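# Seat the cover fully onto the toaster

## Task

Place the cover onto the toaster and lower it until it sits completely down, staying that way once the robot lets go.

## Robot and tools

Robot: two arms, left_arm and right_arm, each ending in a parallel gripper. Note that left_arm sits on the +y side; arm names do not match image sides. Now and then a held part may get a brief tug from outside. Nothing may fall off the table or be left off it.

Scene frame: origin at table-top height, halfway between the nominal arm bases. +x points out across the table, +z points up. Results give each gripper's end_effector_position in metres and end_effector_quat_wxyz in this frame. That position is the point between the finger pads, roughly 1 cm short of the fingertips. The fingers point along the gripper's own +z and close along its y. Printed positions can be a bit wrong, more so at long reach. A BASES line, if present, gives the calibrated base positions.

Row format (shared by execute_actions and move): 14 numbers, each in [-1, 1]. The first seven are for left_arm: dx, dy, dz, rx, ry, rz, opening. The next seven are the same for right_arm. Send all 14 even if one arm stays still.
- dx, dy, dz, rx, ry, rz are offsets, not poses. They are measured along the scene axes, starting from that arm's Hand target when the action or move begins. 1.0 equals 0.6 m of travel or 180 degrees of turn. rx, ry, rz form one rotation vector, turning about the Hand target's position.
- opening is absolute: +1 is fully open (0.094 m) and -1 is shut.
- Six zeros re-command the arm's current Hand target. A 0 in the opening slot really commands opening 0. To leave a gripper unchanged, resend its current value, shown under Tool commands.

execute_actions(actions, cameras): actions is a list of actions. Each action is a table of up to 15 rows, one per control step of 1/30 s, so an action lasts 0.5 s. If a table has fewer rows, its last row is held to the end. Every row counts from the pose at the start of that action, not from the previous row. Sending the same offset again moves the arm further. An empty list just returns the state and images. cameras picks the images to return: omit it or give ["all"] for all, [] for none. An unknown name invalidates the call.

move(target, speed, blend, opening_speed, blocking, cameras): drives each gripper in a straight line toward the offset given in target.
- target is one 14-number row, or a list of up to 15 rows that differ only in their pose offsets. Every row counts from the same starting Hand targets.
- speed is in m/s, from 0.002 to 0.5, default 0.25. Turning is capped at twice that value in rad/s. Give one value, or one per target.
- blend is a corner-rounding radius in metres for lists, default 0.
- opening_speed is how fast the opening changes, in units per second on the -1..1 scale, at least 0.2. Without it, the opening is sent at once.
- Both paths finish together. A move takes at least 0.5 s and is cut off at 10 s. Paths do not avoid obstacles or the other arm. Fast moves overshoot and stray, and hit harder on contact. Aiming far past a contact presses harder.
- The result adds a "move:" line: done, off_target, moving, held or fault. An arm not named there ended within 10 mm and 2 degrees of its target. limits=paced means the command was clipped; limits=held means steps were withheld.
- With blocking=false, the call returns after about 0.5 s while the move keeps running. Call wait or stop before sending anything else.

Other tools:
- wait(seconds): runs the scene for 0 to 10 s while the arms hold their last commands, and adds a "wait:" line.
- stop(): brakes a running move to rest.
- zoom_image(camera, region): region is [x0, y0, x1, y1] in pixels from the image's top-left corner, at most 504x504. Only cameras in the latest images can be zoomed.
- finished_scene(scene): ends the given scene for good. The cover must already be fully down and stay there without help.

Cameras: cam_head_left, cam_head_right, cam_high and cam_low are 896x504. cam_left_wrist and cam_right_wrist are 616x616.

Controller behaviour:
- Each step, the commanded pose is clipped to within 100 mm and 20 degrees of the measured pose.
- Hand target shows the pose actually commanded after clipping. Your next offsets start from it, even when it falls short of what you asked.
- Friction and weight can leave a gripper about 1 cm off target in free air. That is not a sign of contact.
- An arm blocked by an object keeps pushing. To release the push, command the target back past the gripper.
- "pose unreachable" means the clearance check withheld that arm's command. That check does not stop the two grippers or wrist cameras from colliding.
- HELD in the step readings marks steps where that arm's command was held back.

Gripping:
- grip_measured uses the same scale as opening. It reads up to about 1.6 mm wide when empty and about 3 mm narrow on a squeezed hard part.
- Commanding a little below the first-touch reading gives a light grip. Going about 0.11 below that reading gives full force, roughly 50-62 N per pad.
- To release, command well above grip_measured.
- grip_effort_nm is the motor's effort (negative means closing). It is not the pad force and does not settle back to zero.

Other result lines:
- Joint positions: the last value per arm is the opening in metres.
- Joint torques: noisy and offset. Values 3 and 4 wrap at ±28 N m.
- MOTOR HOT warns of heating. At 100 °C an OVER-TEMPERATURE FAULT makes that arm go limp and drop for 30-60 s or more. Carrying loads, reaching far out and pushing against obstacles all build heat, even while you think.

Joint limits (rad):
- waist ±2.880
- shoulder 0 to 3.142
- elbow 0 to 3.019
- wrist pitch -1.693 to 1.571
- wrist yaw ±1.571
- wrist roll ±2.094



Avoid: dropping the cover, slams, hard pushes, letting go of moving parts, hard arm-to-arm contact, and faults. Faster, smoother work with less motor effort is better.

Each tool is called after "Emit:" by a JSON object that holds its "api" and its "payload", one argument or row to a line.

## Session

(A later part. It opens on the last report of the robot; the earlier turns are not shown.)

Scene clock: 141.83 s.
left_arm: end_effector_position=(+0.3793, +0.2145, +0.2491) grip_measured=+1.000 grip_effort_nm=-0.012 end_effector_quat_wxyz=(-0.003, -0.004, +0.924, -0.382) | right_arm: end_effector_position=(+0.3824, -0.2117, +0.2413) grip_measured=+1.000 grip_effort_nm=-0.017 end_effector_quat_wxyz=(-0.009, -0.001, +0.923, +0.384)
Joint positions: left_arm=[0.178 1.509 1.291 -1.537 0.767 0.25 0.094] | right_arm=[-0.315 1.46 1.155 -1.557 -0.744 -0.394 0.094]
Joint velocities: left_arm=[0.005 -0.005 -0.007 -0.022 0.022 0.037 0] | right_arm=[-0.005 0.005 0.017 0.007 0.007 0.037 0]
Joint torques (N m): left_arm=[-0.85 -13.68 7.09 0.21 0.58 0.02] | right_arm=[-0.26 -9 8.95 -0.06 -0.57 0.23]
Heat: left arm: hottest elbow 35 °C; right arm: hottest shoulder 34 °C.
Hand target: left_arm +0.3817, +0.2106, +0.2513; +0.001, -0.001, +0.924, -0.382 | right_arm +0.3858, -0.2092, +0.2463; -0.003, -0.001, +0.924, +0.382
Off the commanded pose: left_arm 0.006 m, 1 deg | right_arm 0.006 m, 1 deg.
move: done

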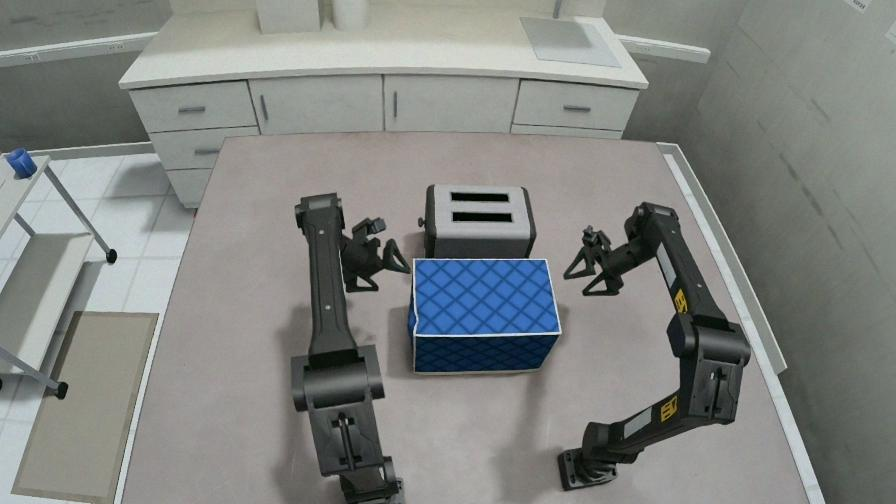

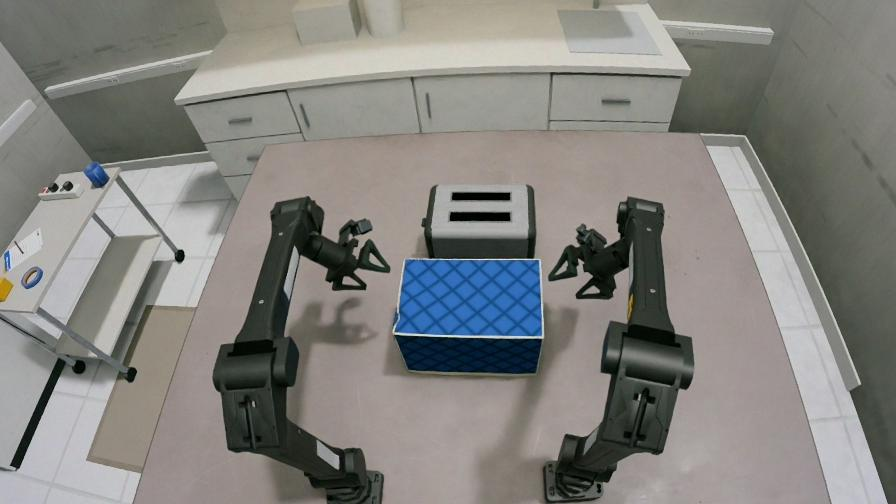

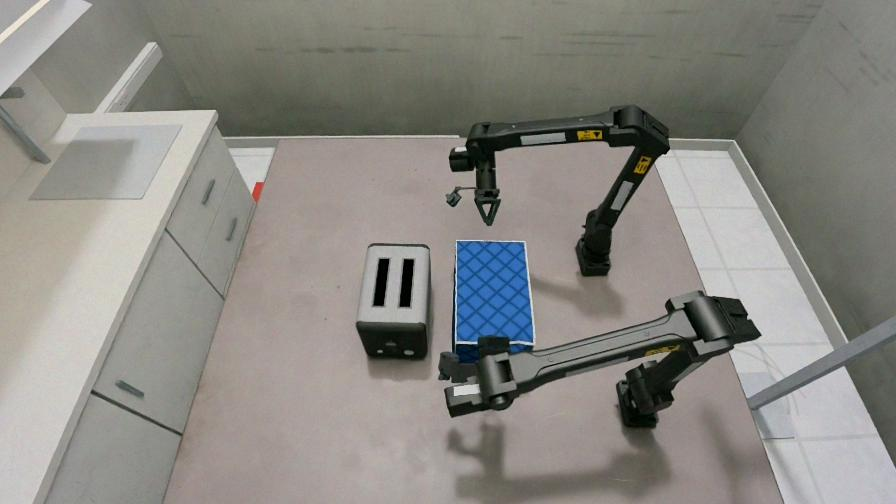

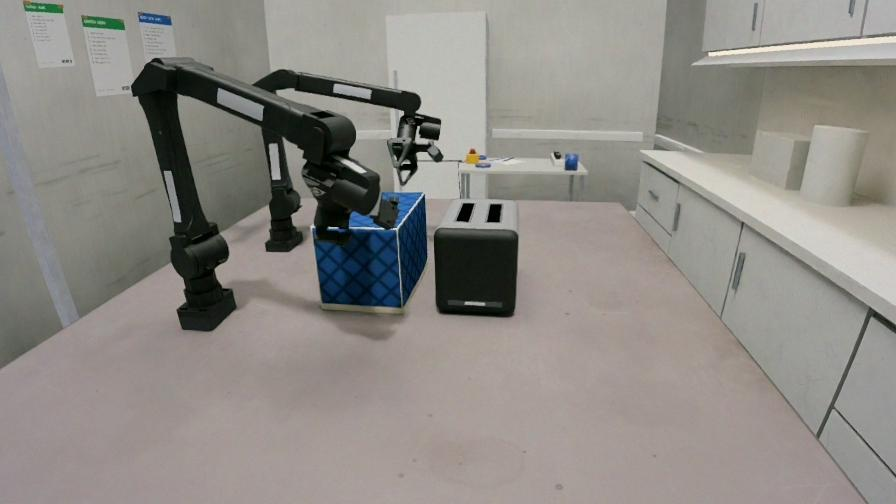

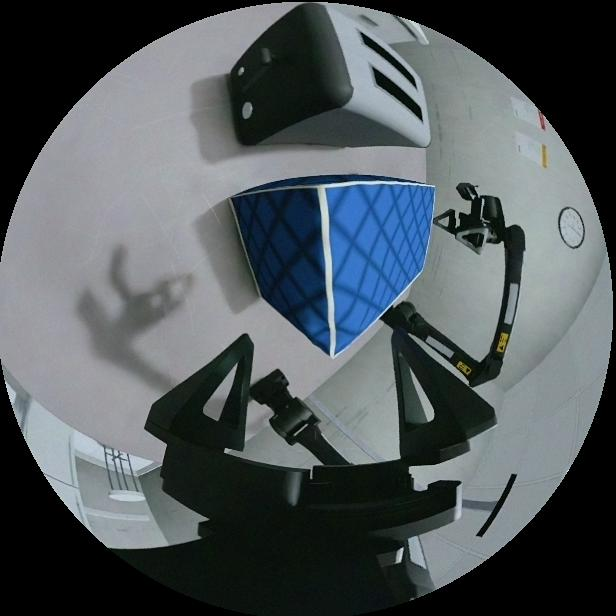

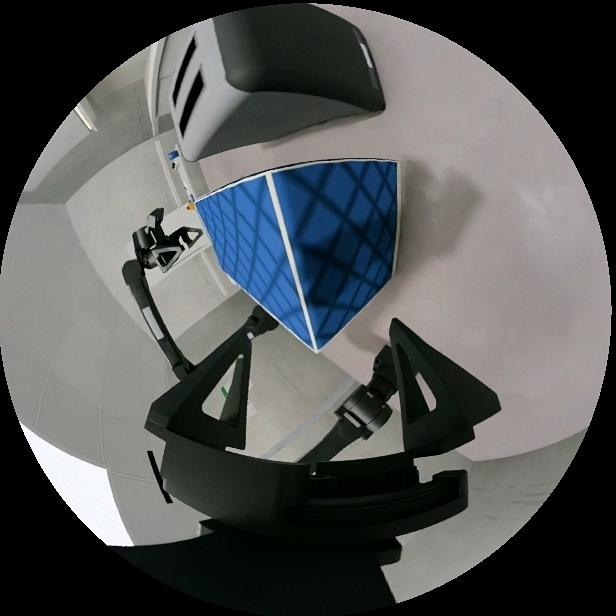

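Emit:
{"api": "move", "payload": {
  "target": [-0.01,-0.09,-0.09,0,0,0,1,-0.01,0.09,-0.08,0,0,0,1],
  "speed": 0.1
}}

Emit:
{"api": "zoom_image", "payload": {
  "camera": "cam_low",
  "region": [280, 160, 460, 340]
}}

Scene clock: 147.30 s.
left_arm: end_effector_position=(+0.3734, +0.1637, +0.1892) grip_measured=+1.000 grip_effort_nm=-0.017 end_effector_quat_wxyz=(-0.010, -0.008, +0.924, -0.381) | right_arm: end_effector_position=(+0.3835, -0.1598, +0.1952) grip_measured=+1.000 grip_effort_nm=-0.012 end_effector_quat_wxyz=(-0.006, +0.000, +0.923, +0.384)
Joint positions: left_arm=[0.059 1.509 1.13 -1.273 0.78 0.08 0.094] | right_arm=[-0.182 1.45 1.022 -1.302 -0.775 -0.211 0.094]
Joint velocities: left_arm=[-0.015 0.015 -0.002 -0.017 -0.081 -0.066 0] | right_arm=[0.005 0.005 0.002 0.017 -0.007 -0.022 0]
Joint torques (N m): left_arm=[-1.2 -14.51 6.83 0.28 0.58 0.02] | right_arm=[-0.15 -9.64 6.91 0.12 -0.63 0.21]
Heat: left arm: hottest elbow 35 °C; right arm: hottest shoulder 34 °C.
Hand target: left_arm +0.3746, +0.1577, +0.1965; +0.000, +0.000, +0.924, -0.382 | right_arm +0.3793, -0.1545, +0.1993; -0.003, -0.001, +0.923, +0.384
Off the commanded pose: left_arm 0.011 m, 2 deg | right_arm 0.007 m, 0 deg.
move: off_target (left_arm)

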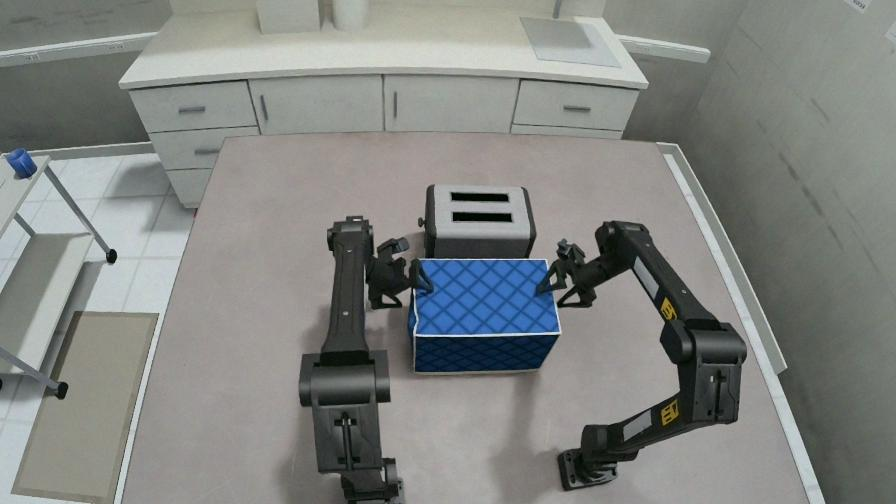

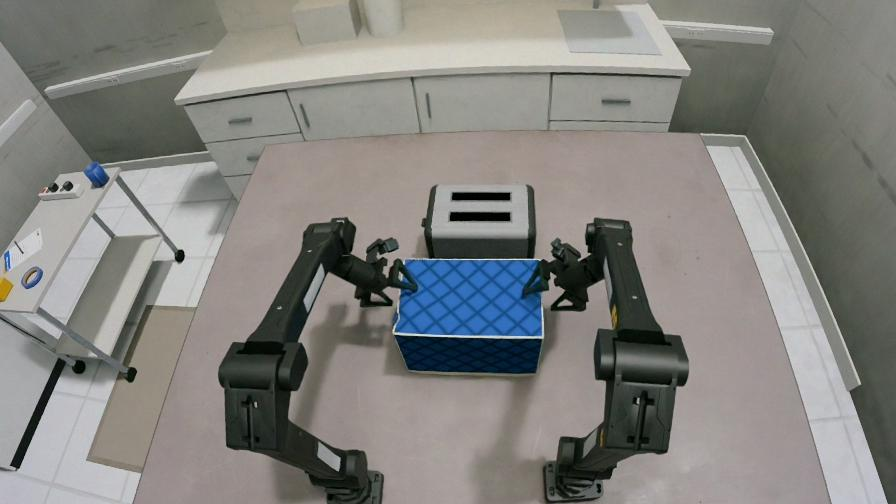

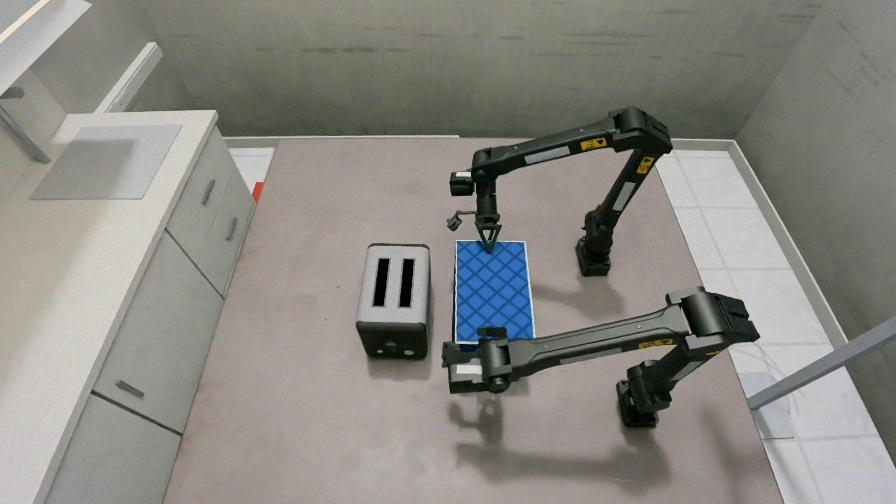

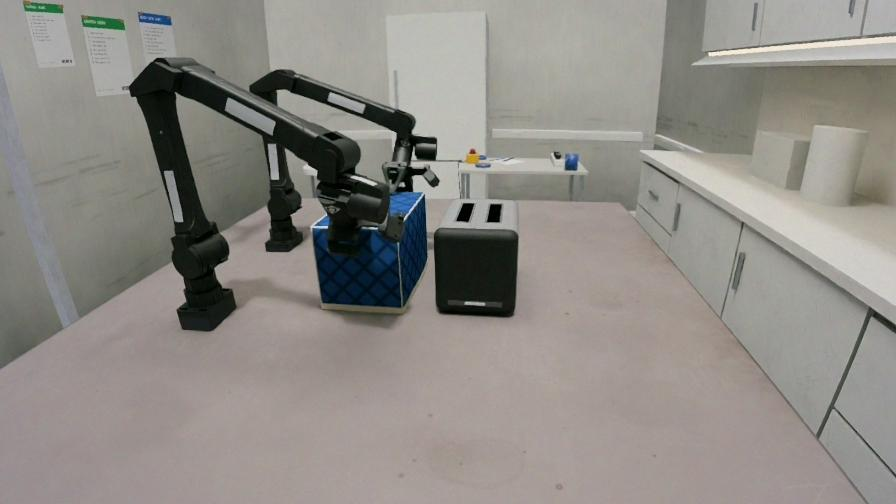

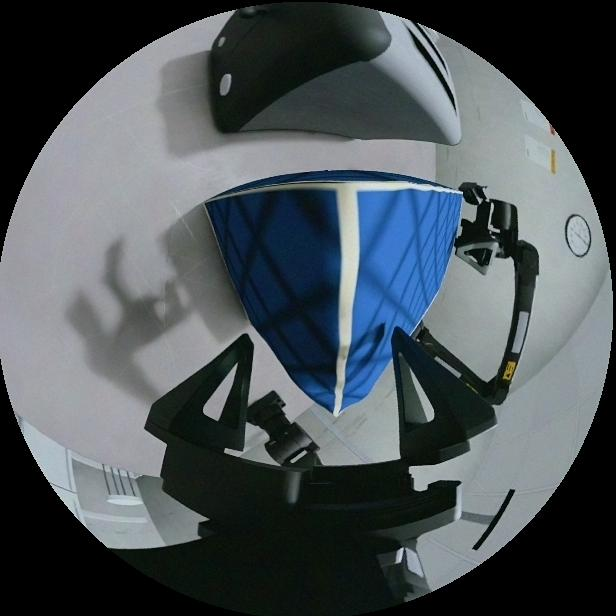

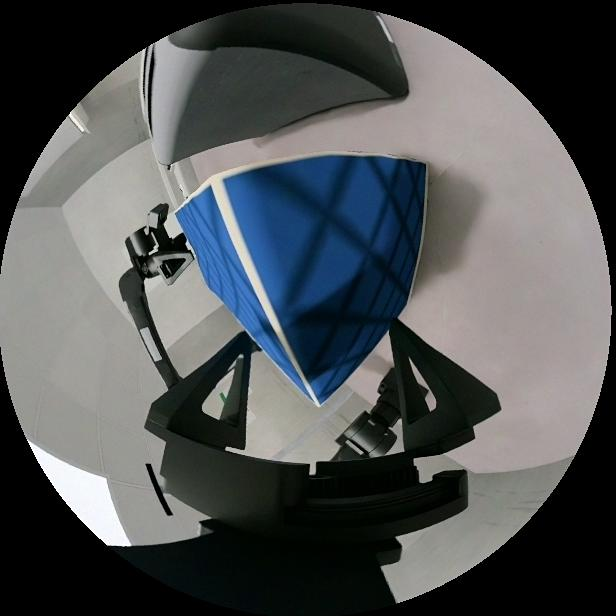

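Scaled by 2.800.

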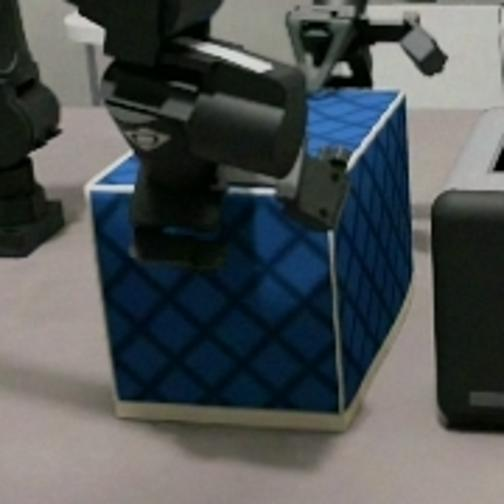

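Emit:
{"api": "move", "payload": {
  "target": [0,-0.01,0.01,0,0,0,-1,0,0.012,-0.008,0,0,0,-1],
  "opening_speed": 0.8,
  "speed": 0.05
}}

Emit:
{"api": "zoom_image", "payload": {
  "camera": "cam_low",
  "region": [280, 160, 460, 340]
}}

Scene clock: 153.07 s.
left_arm: end_effector_position=(+0.3712, +0.1545, +0.1937) grip_measured=-0.918 grip_effort_nm=-0.969 end_effector_quat_wxyz=(-0.013, -0.007, +0.923, -0.385) | right_arm: end_effector_position=(+0.3833, -0.1497, +0.1946) grip_measured=-0.937 grip_effort_nm=-0.945 end_effector_quat_wxyz=(-0.002, -0.003, +0.922, +0.388)
Joint positions: left_arm=[0.039 1.5 1.13 -1.272 0.788 0.059 0.004] | right_arm=[-0.159 1.441 1.008 -1.271 -0.787 -0.183 0.003]
Joint velocities: left_arm=[-0.005 -0.005 0.002 -0.002 -0.081 0.037 -0.001] | right_arm=[-0.005 -0.015 -0.007 -0.012 -0.007 -0.022 -0.002]
Joint torques (N m): left_arm=[-0.5 -14.33 7.34 0.24 0.27 0.03] | right_arm=[-0.38 -9.11 6.94 0.24 -0.26 0.24]
Heat: left arm: hottest elbow 35 °C; right arm: hottest shoulder 34 °C.
Hand target: left_arm +0.3745, +0.1516, +0.2024; +0.000, +0.000, +0.924, -0.382 | right_arm +0.3793, -0.1473, +0.1946; -0.003, -0.001, +0.923, +0.384
Off the commanded pose: left_arm 0.010 m, 2 deg | right_arm 0.005 m, 1 deg.
move: done

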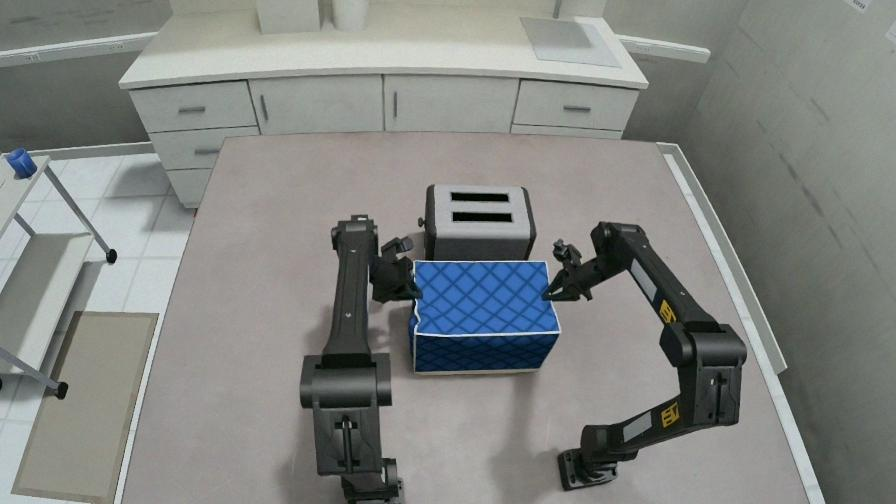

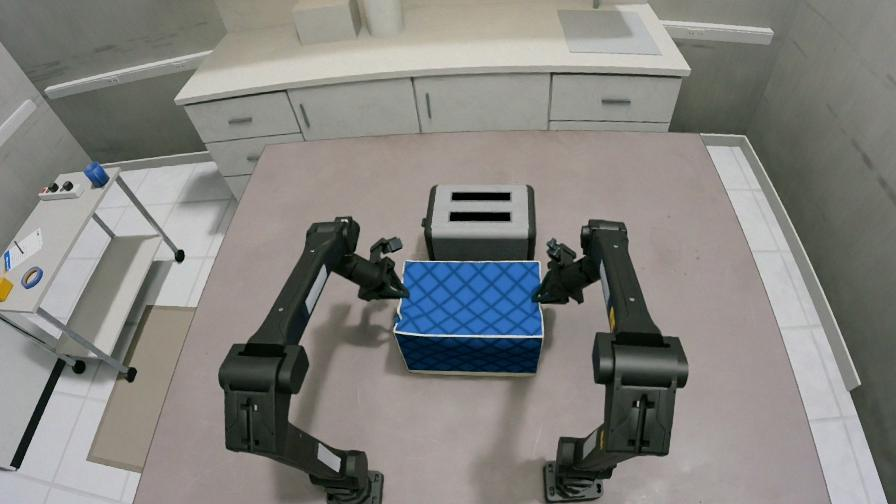

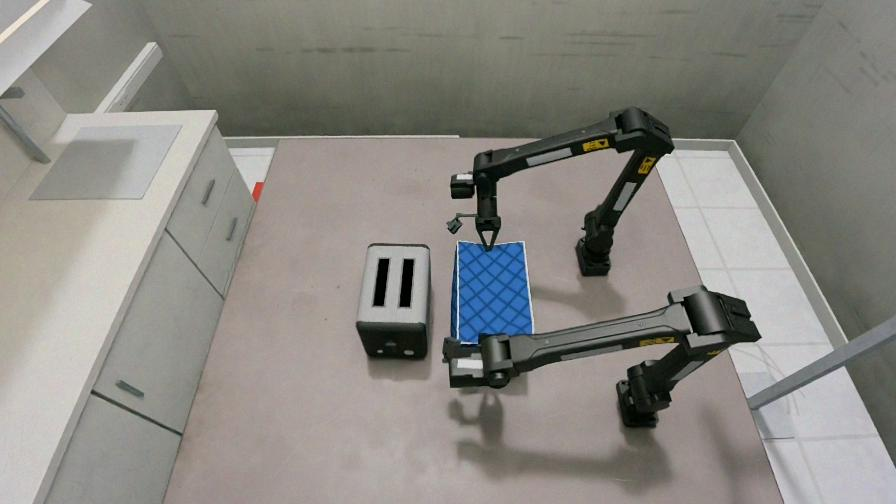

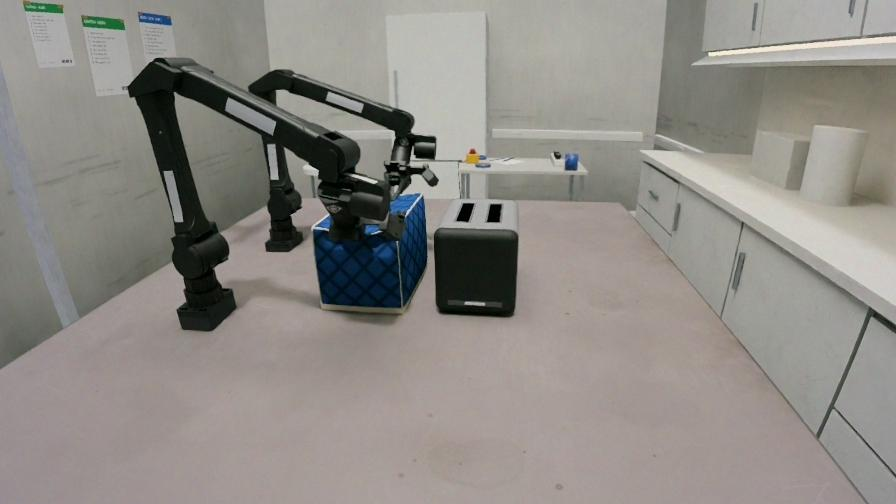

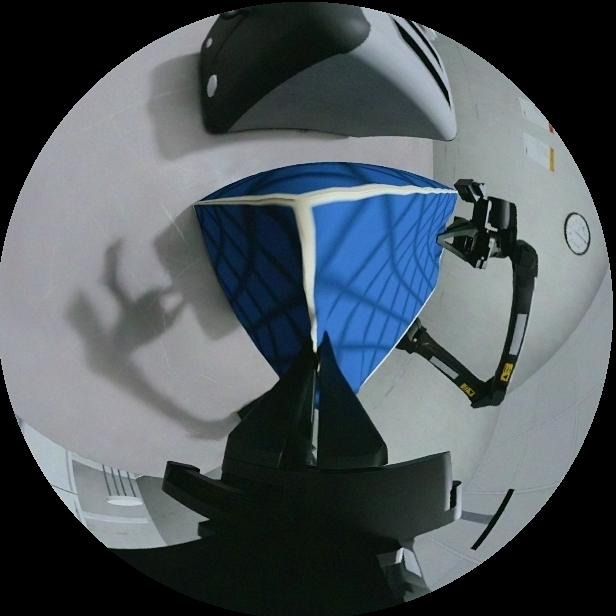

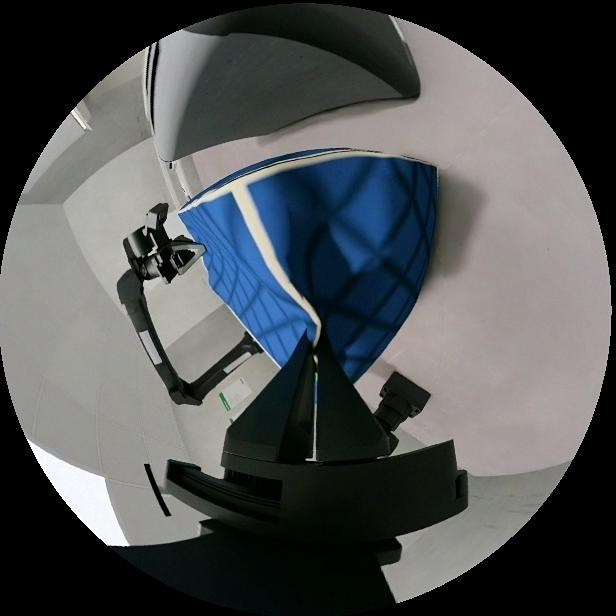

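Scaled by 2.800.

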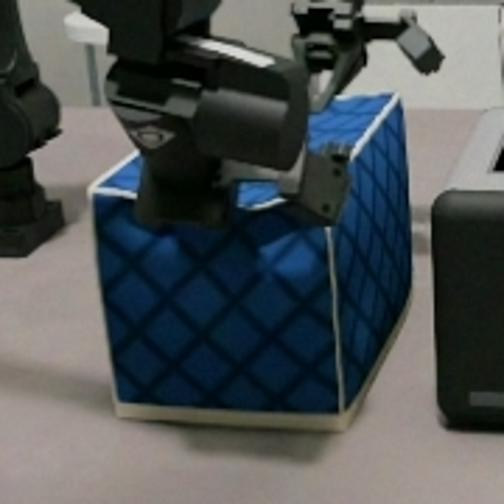

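Emit:
{"api": "move", "payload": {
  "target": [0,0,0.38,0,0,0,-1,-0.01,0,0.39,0,0,0,-1],
  "speed": 0.12
}}

Scene clock: 159.30 s.
left_arm: end_effector_position=(+0.3736, +0.1525, +0.4056) grip_measured=-0.922 grip_effort_nm=-1.028 end_effector_quat_wxyz=(+0.034, -0.028, +0.922, -0.384) | right_arm: end_effector_position=(+0.3721, -0.1484, +0.4023) grip_measured=-0.943 grip_effort_nm=-1.043 end_effector_quat_wxyz=(+0.048, +0.033, +0.923, +0.381)
Joint positions: left_arm=[0.034 1.381 1.569 -1.68 0.788 -0.055 0.004] | right_arm=[-0.159 1.242 1.382 -1.671 -0.787 -0.033 0.003]
Joint velocities: left_arm=[-0.005 -0.005 -0.007 0.022 -0.007 -0.022 0.001] | right_arm=[0.005 0.005 -0.012 0.017 -0.022 -0.022 -0.001]
Joint torques (N m): left_arm=[-0.91 -12.92 10.67 -0.27 0.49 -0.03] | right_arm=[-0.62 -7.47 14.27 0.02 -0.5 0.26]
Heat: left arm: hottest elbow 35 °C; right arm: hottest shoulder 34 °C.
Hand target: left_arm +0.3736, +0.1484, +0.4301; -0.001, +0.001, +0.924, -0.382 | right_arm +0.3761, -0.1482, +0.4297; -0.002, -0.001, +0.923, +0.384
Off the commanded pose: left_arm 0.025 m, 5 deg | right_arm 0.026 m, 7 deg.
joint sent to its limit (left arm) — joint 4 (wrist pitch), lower limit. The joint targets are off in position and orientation.
joint sent to its limit (right arm) — joint 4 (wrist pitch), lower limit. The joint targets are off in orientation, not in position.
move: off_target (left_arm, right_arm)

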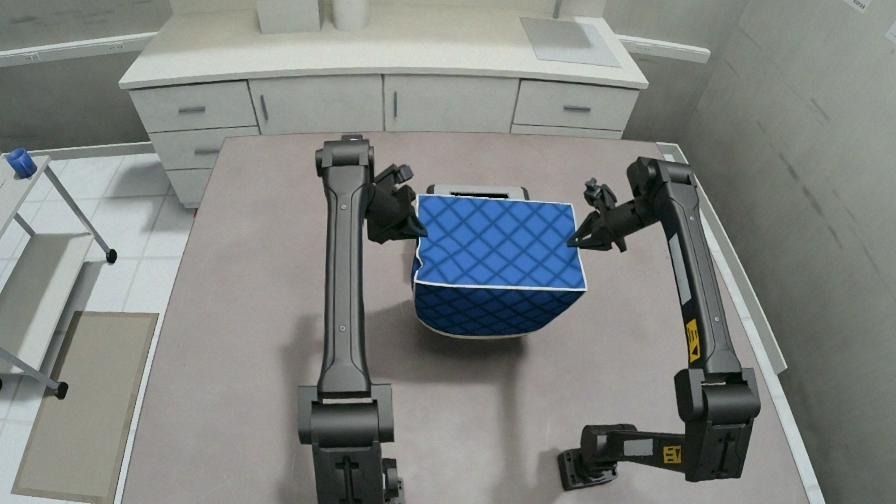

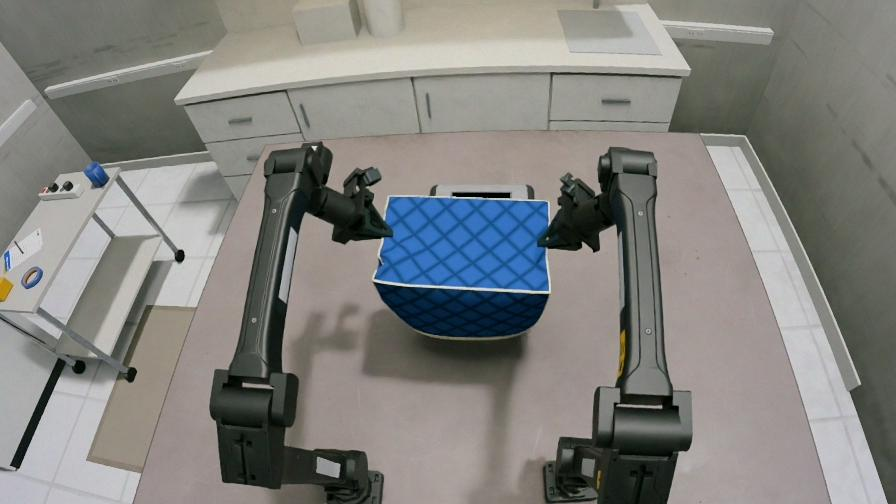

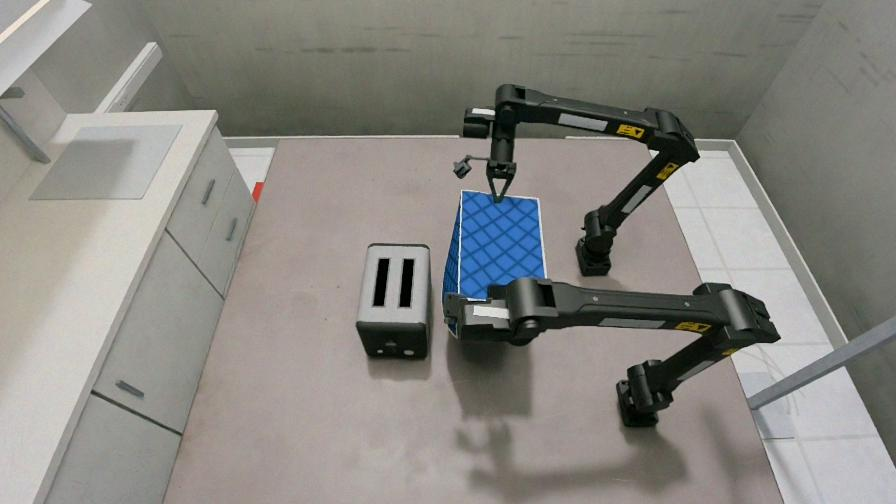

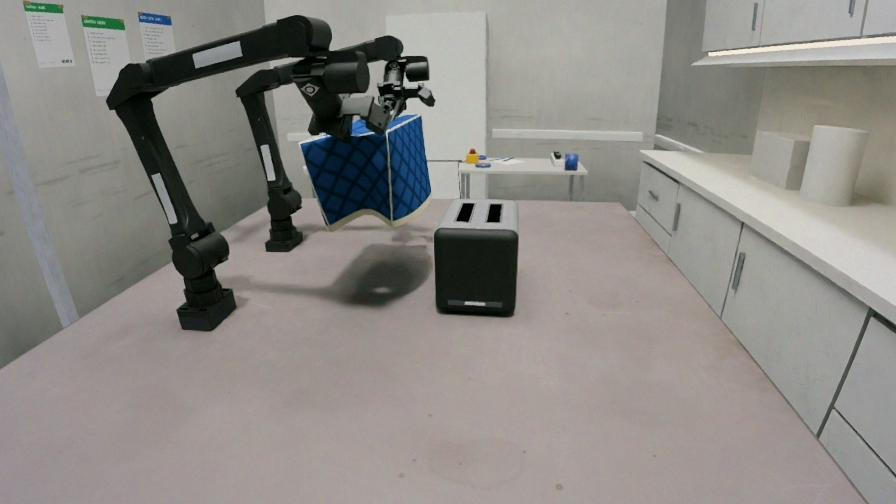

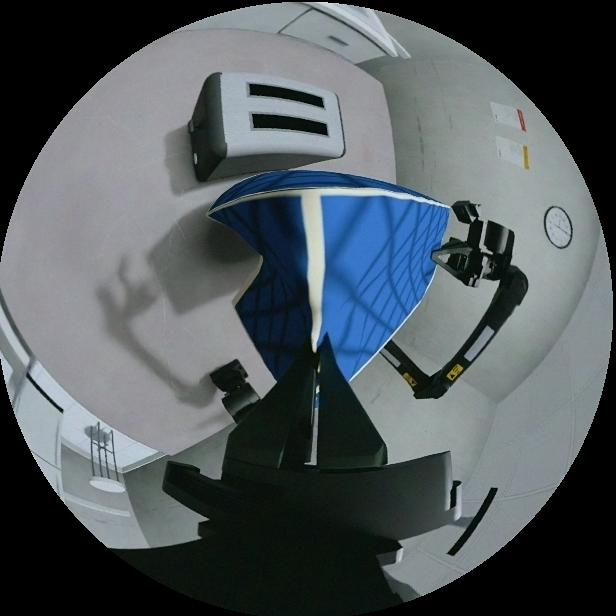

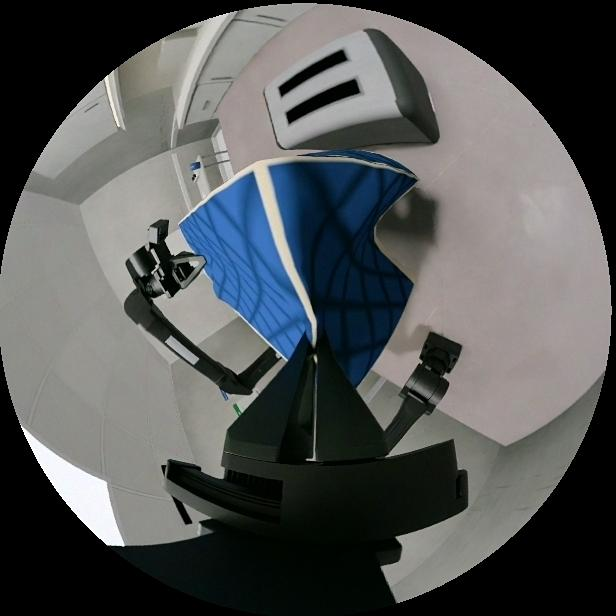

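Emit:
{"api": "move", "payload": {
  "target": [0.43,0.012,0.01,0,0,0,-1,0.42,-0.016,0.01,0,0,0,-1],
  "speed": 0.12
}}

Emit:
{"api": "zoom_image", "payload": {
  "camera": "cam_low",
  "region": [340, 60, 620, 340]
}}

Scene clock: 174.17 s.
left_arm: end_effector_position=(+0.6259, +0.1517, +0.4301) grip_measured=-0.922 grip_effort_nm=-1.033 end_effector_quat_wxyz=(+0.111, -0.041, +0.905, -0.409) | right_arm: end_effector_position=(+0.6155, -0.1554, +0.4260) grip_measured=-0.943 grip_effort_nm=-1.038 end_effector_quat_wxyz=(+0.088, +0.034, +0.914, +0.395)
Joint positions: left_arm=[0.025 2.043 2.475 -1.684 0.831 -0.202 0.004] | right_arm=[-0.127 1.861 2.145 -1.673 -0.819 0.063 0.003]
Joint velocities: left_arm=[-0.005 -0.015 0.012 0.007 -0.066 -0.007 0] | right_arm=[0.005 0.005 0.017 0.002 0.037 0.037 0]
Joint torques (N m): left_arm=[0.15 -20.78 10.67 0.16 0.43 -0.09] | right_arm=[-1.03 -12.86 14.27 0.25 -0.46 0.26]
Heat: left arm: hottest elbow 38 °C; right arm: hottest shoulder 33 °C.
Hand target: left_arm +0.6320, +0.1542, +0.4396; -0.001, +0.003, +0.924, -0.382 | right_arm +0.6279, -0.1571, +0.4320; -0.002, -0.001, +0.923, +0.385
Off the commanded pose: left_arm 0.009 m, 14 deg | right_arm 0.016 m, 11 deg.
joint sent to its limit (left arm) — joint 4 (wrist pitch), lower limit. The joint targets are off in orientation, not in position.
joint sent to its limit (right arm) — joint 4 (wrist pitch), lower limit. The joint targets are off in position and orientation.
move: off_target (left_arm, right_arm)

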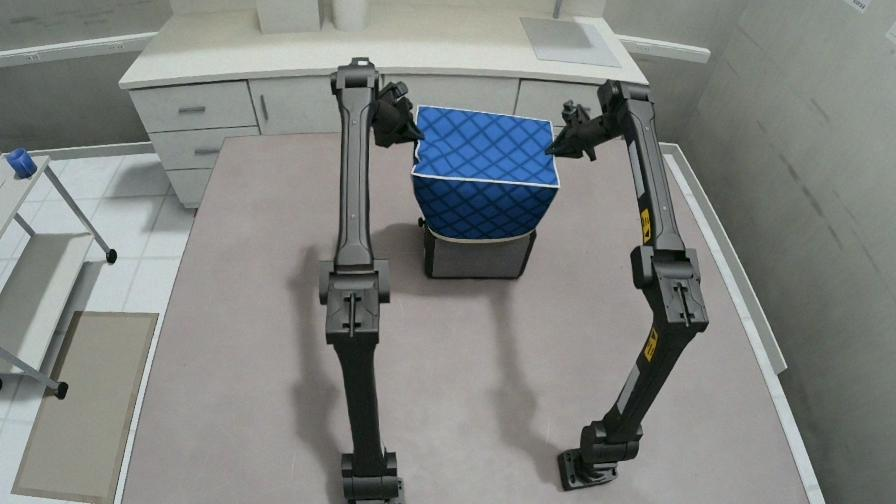

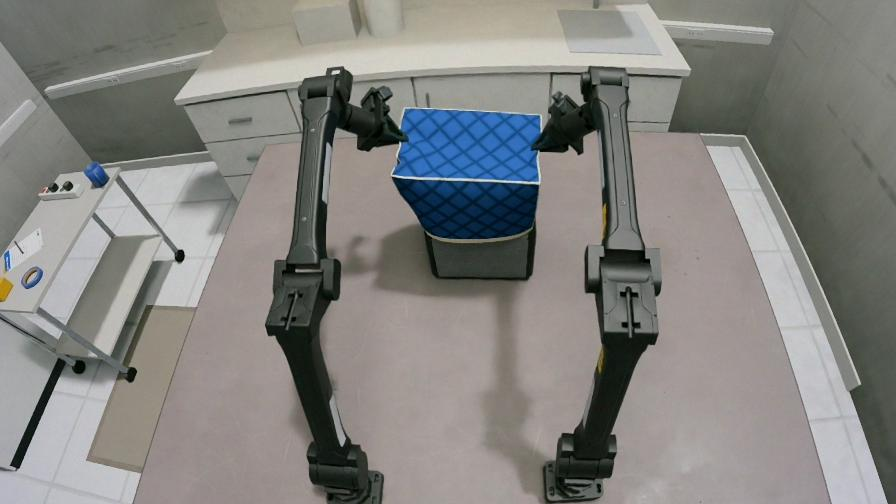

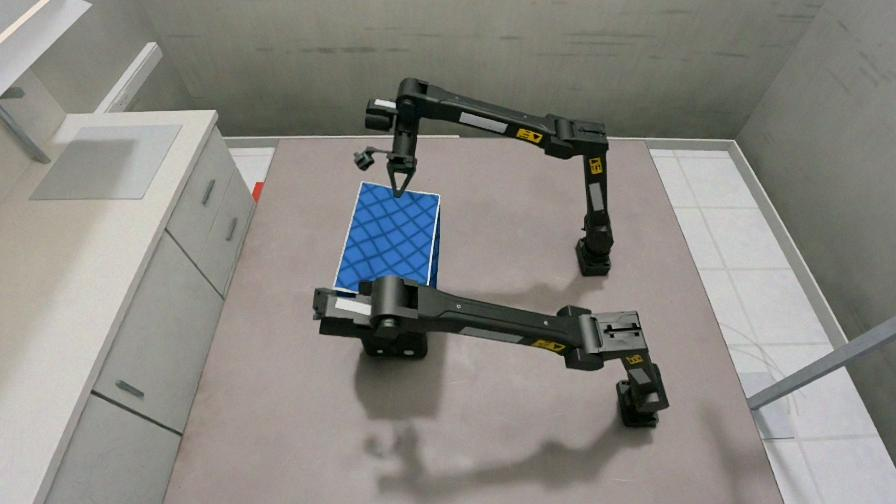

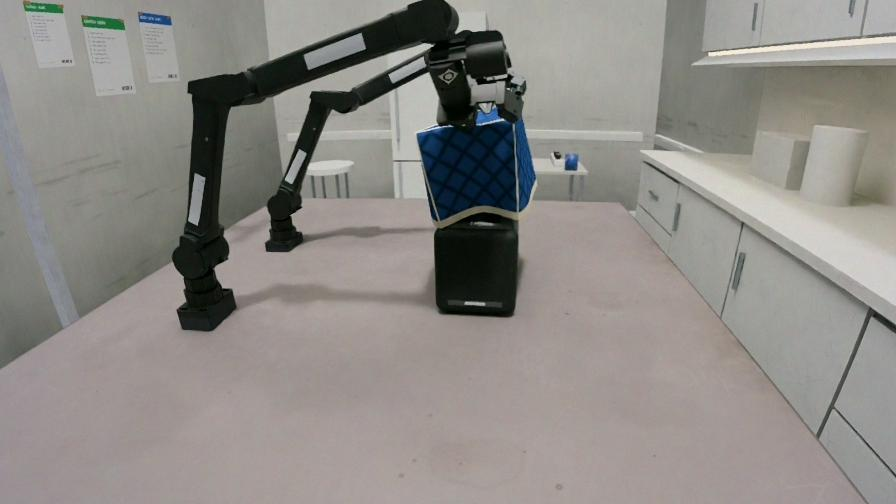

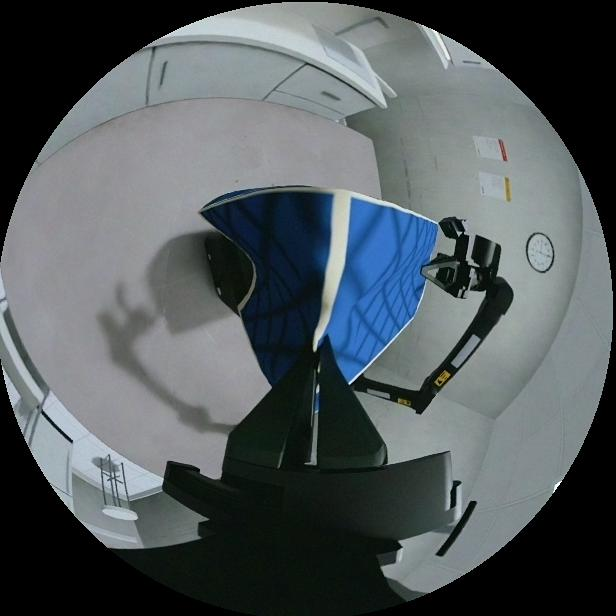

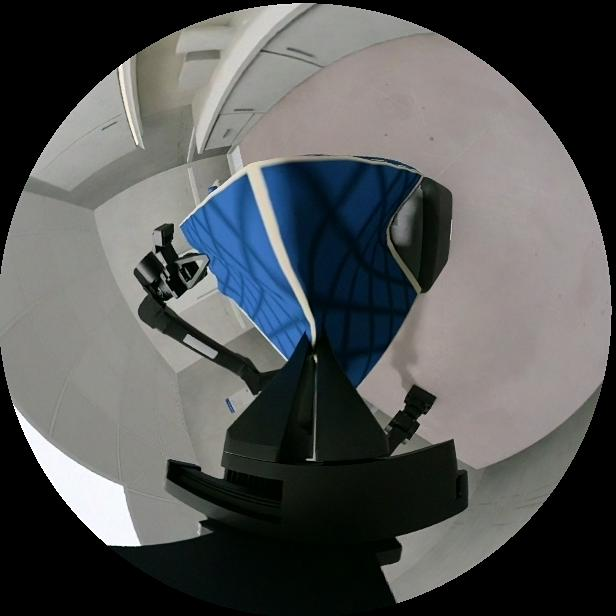

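Scaled by 1.800.

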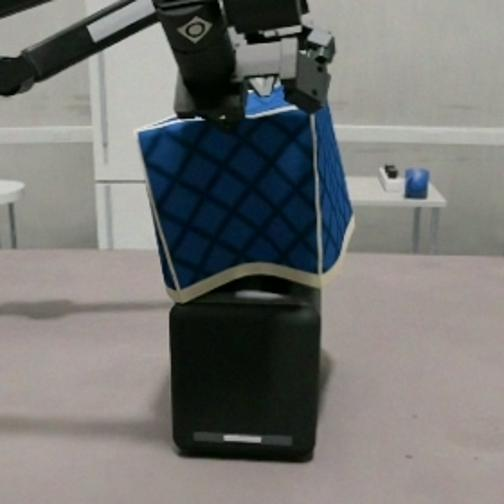

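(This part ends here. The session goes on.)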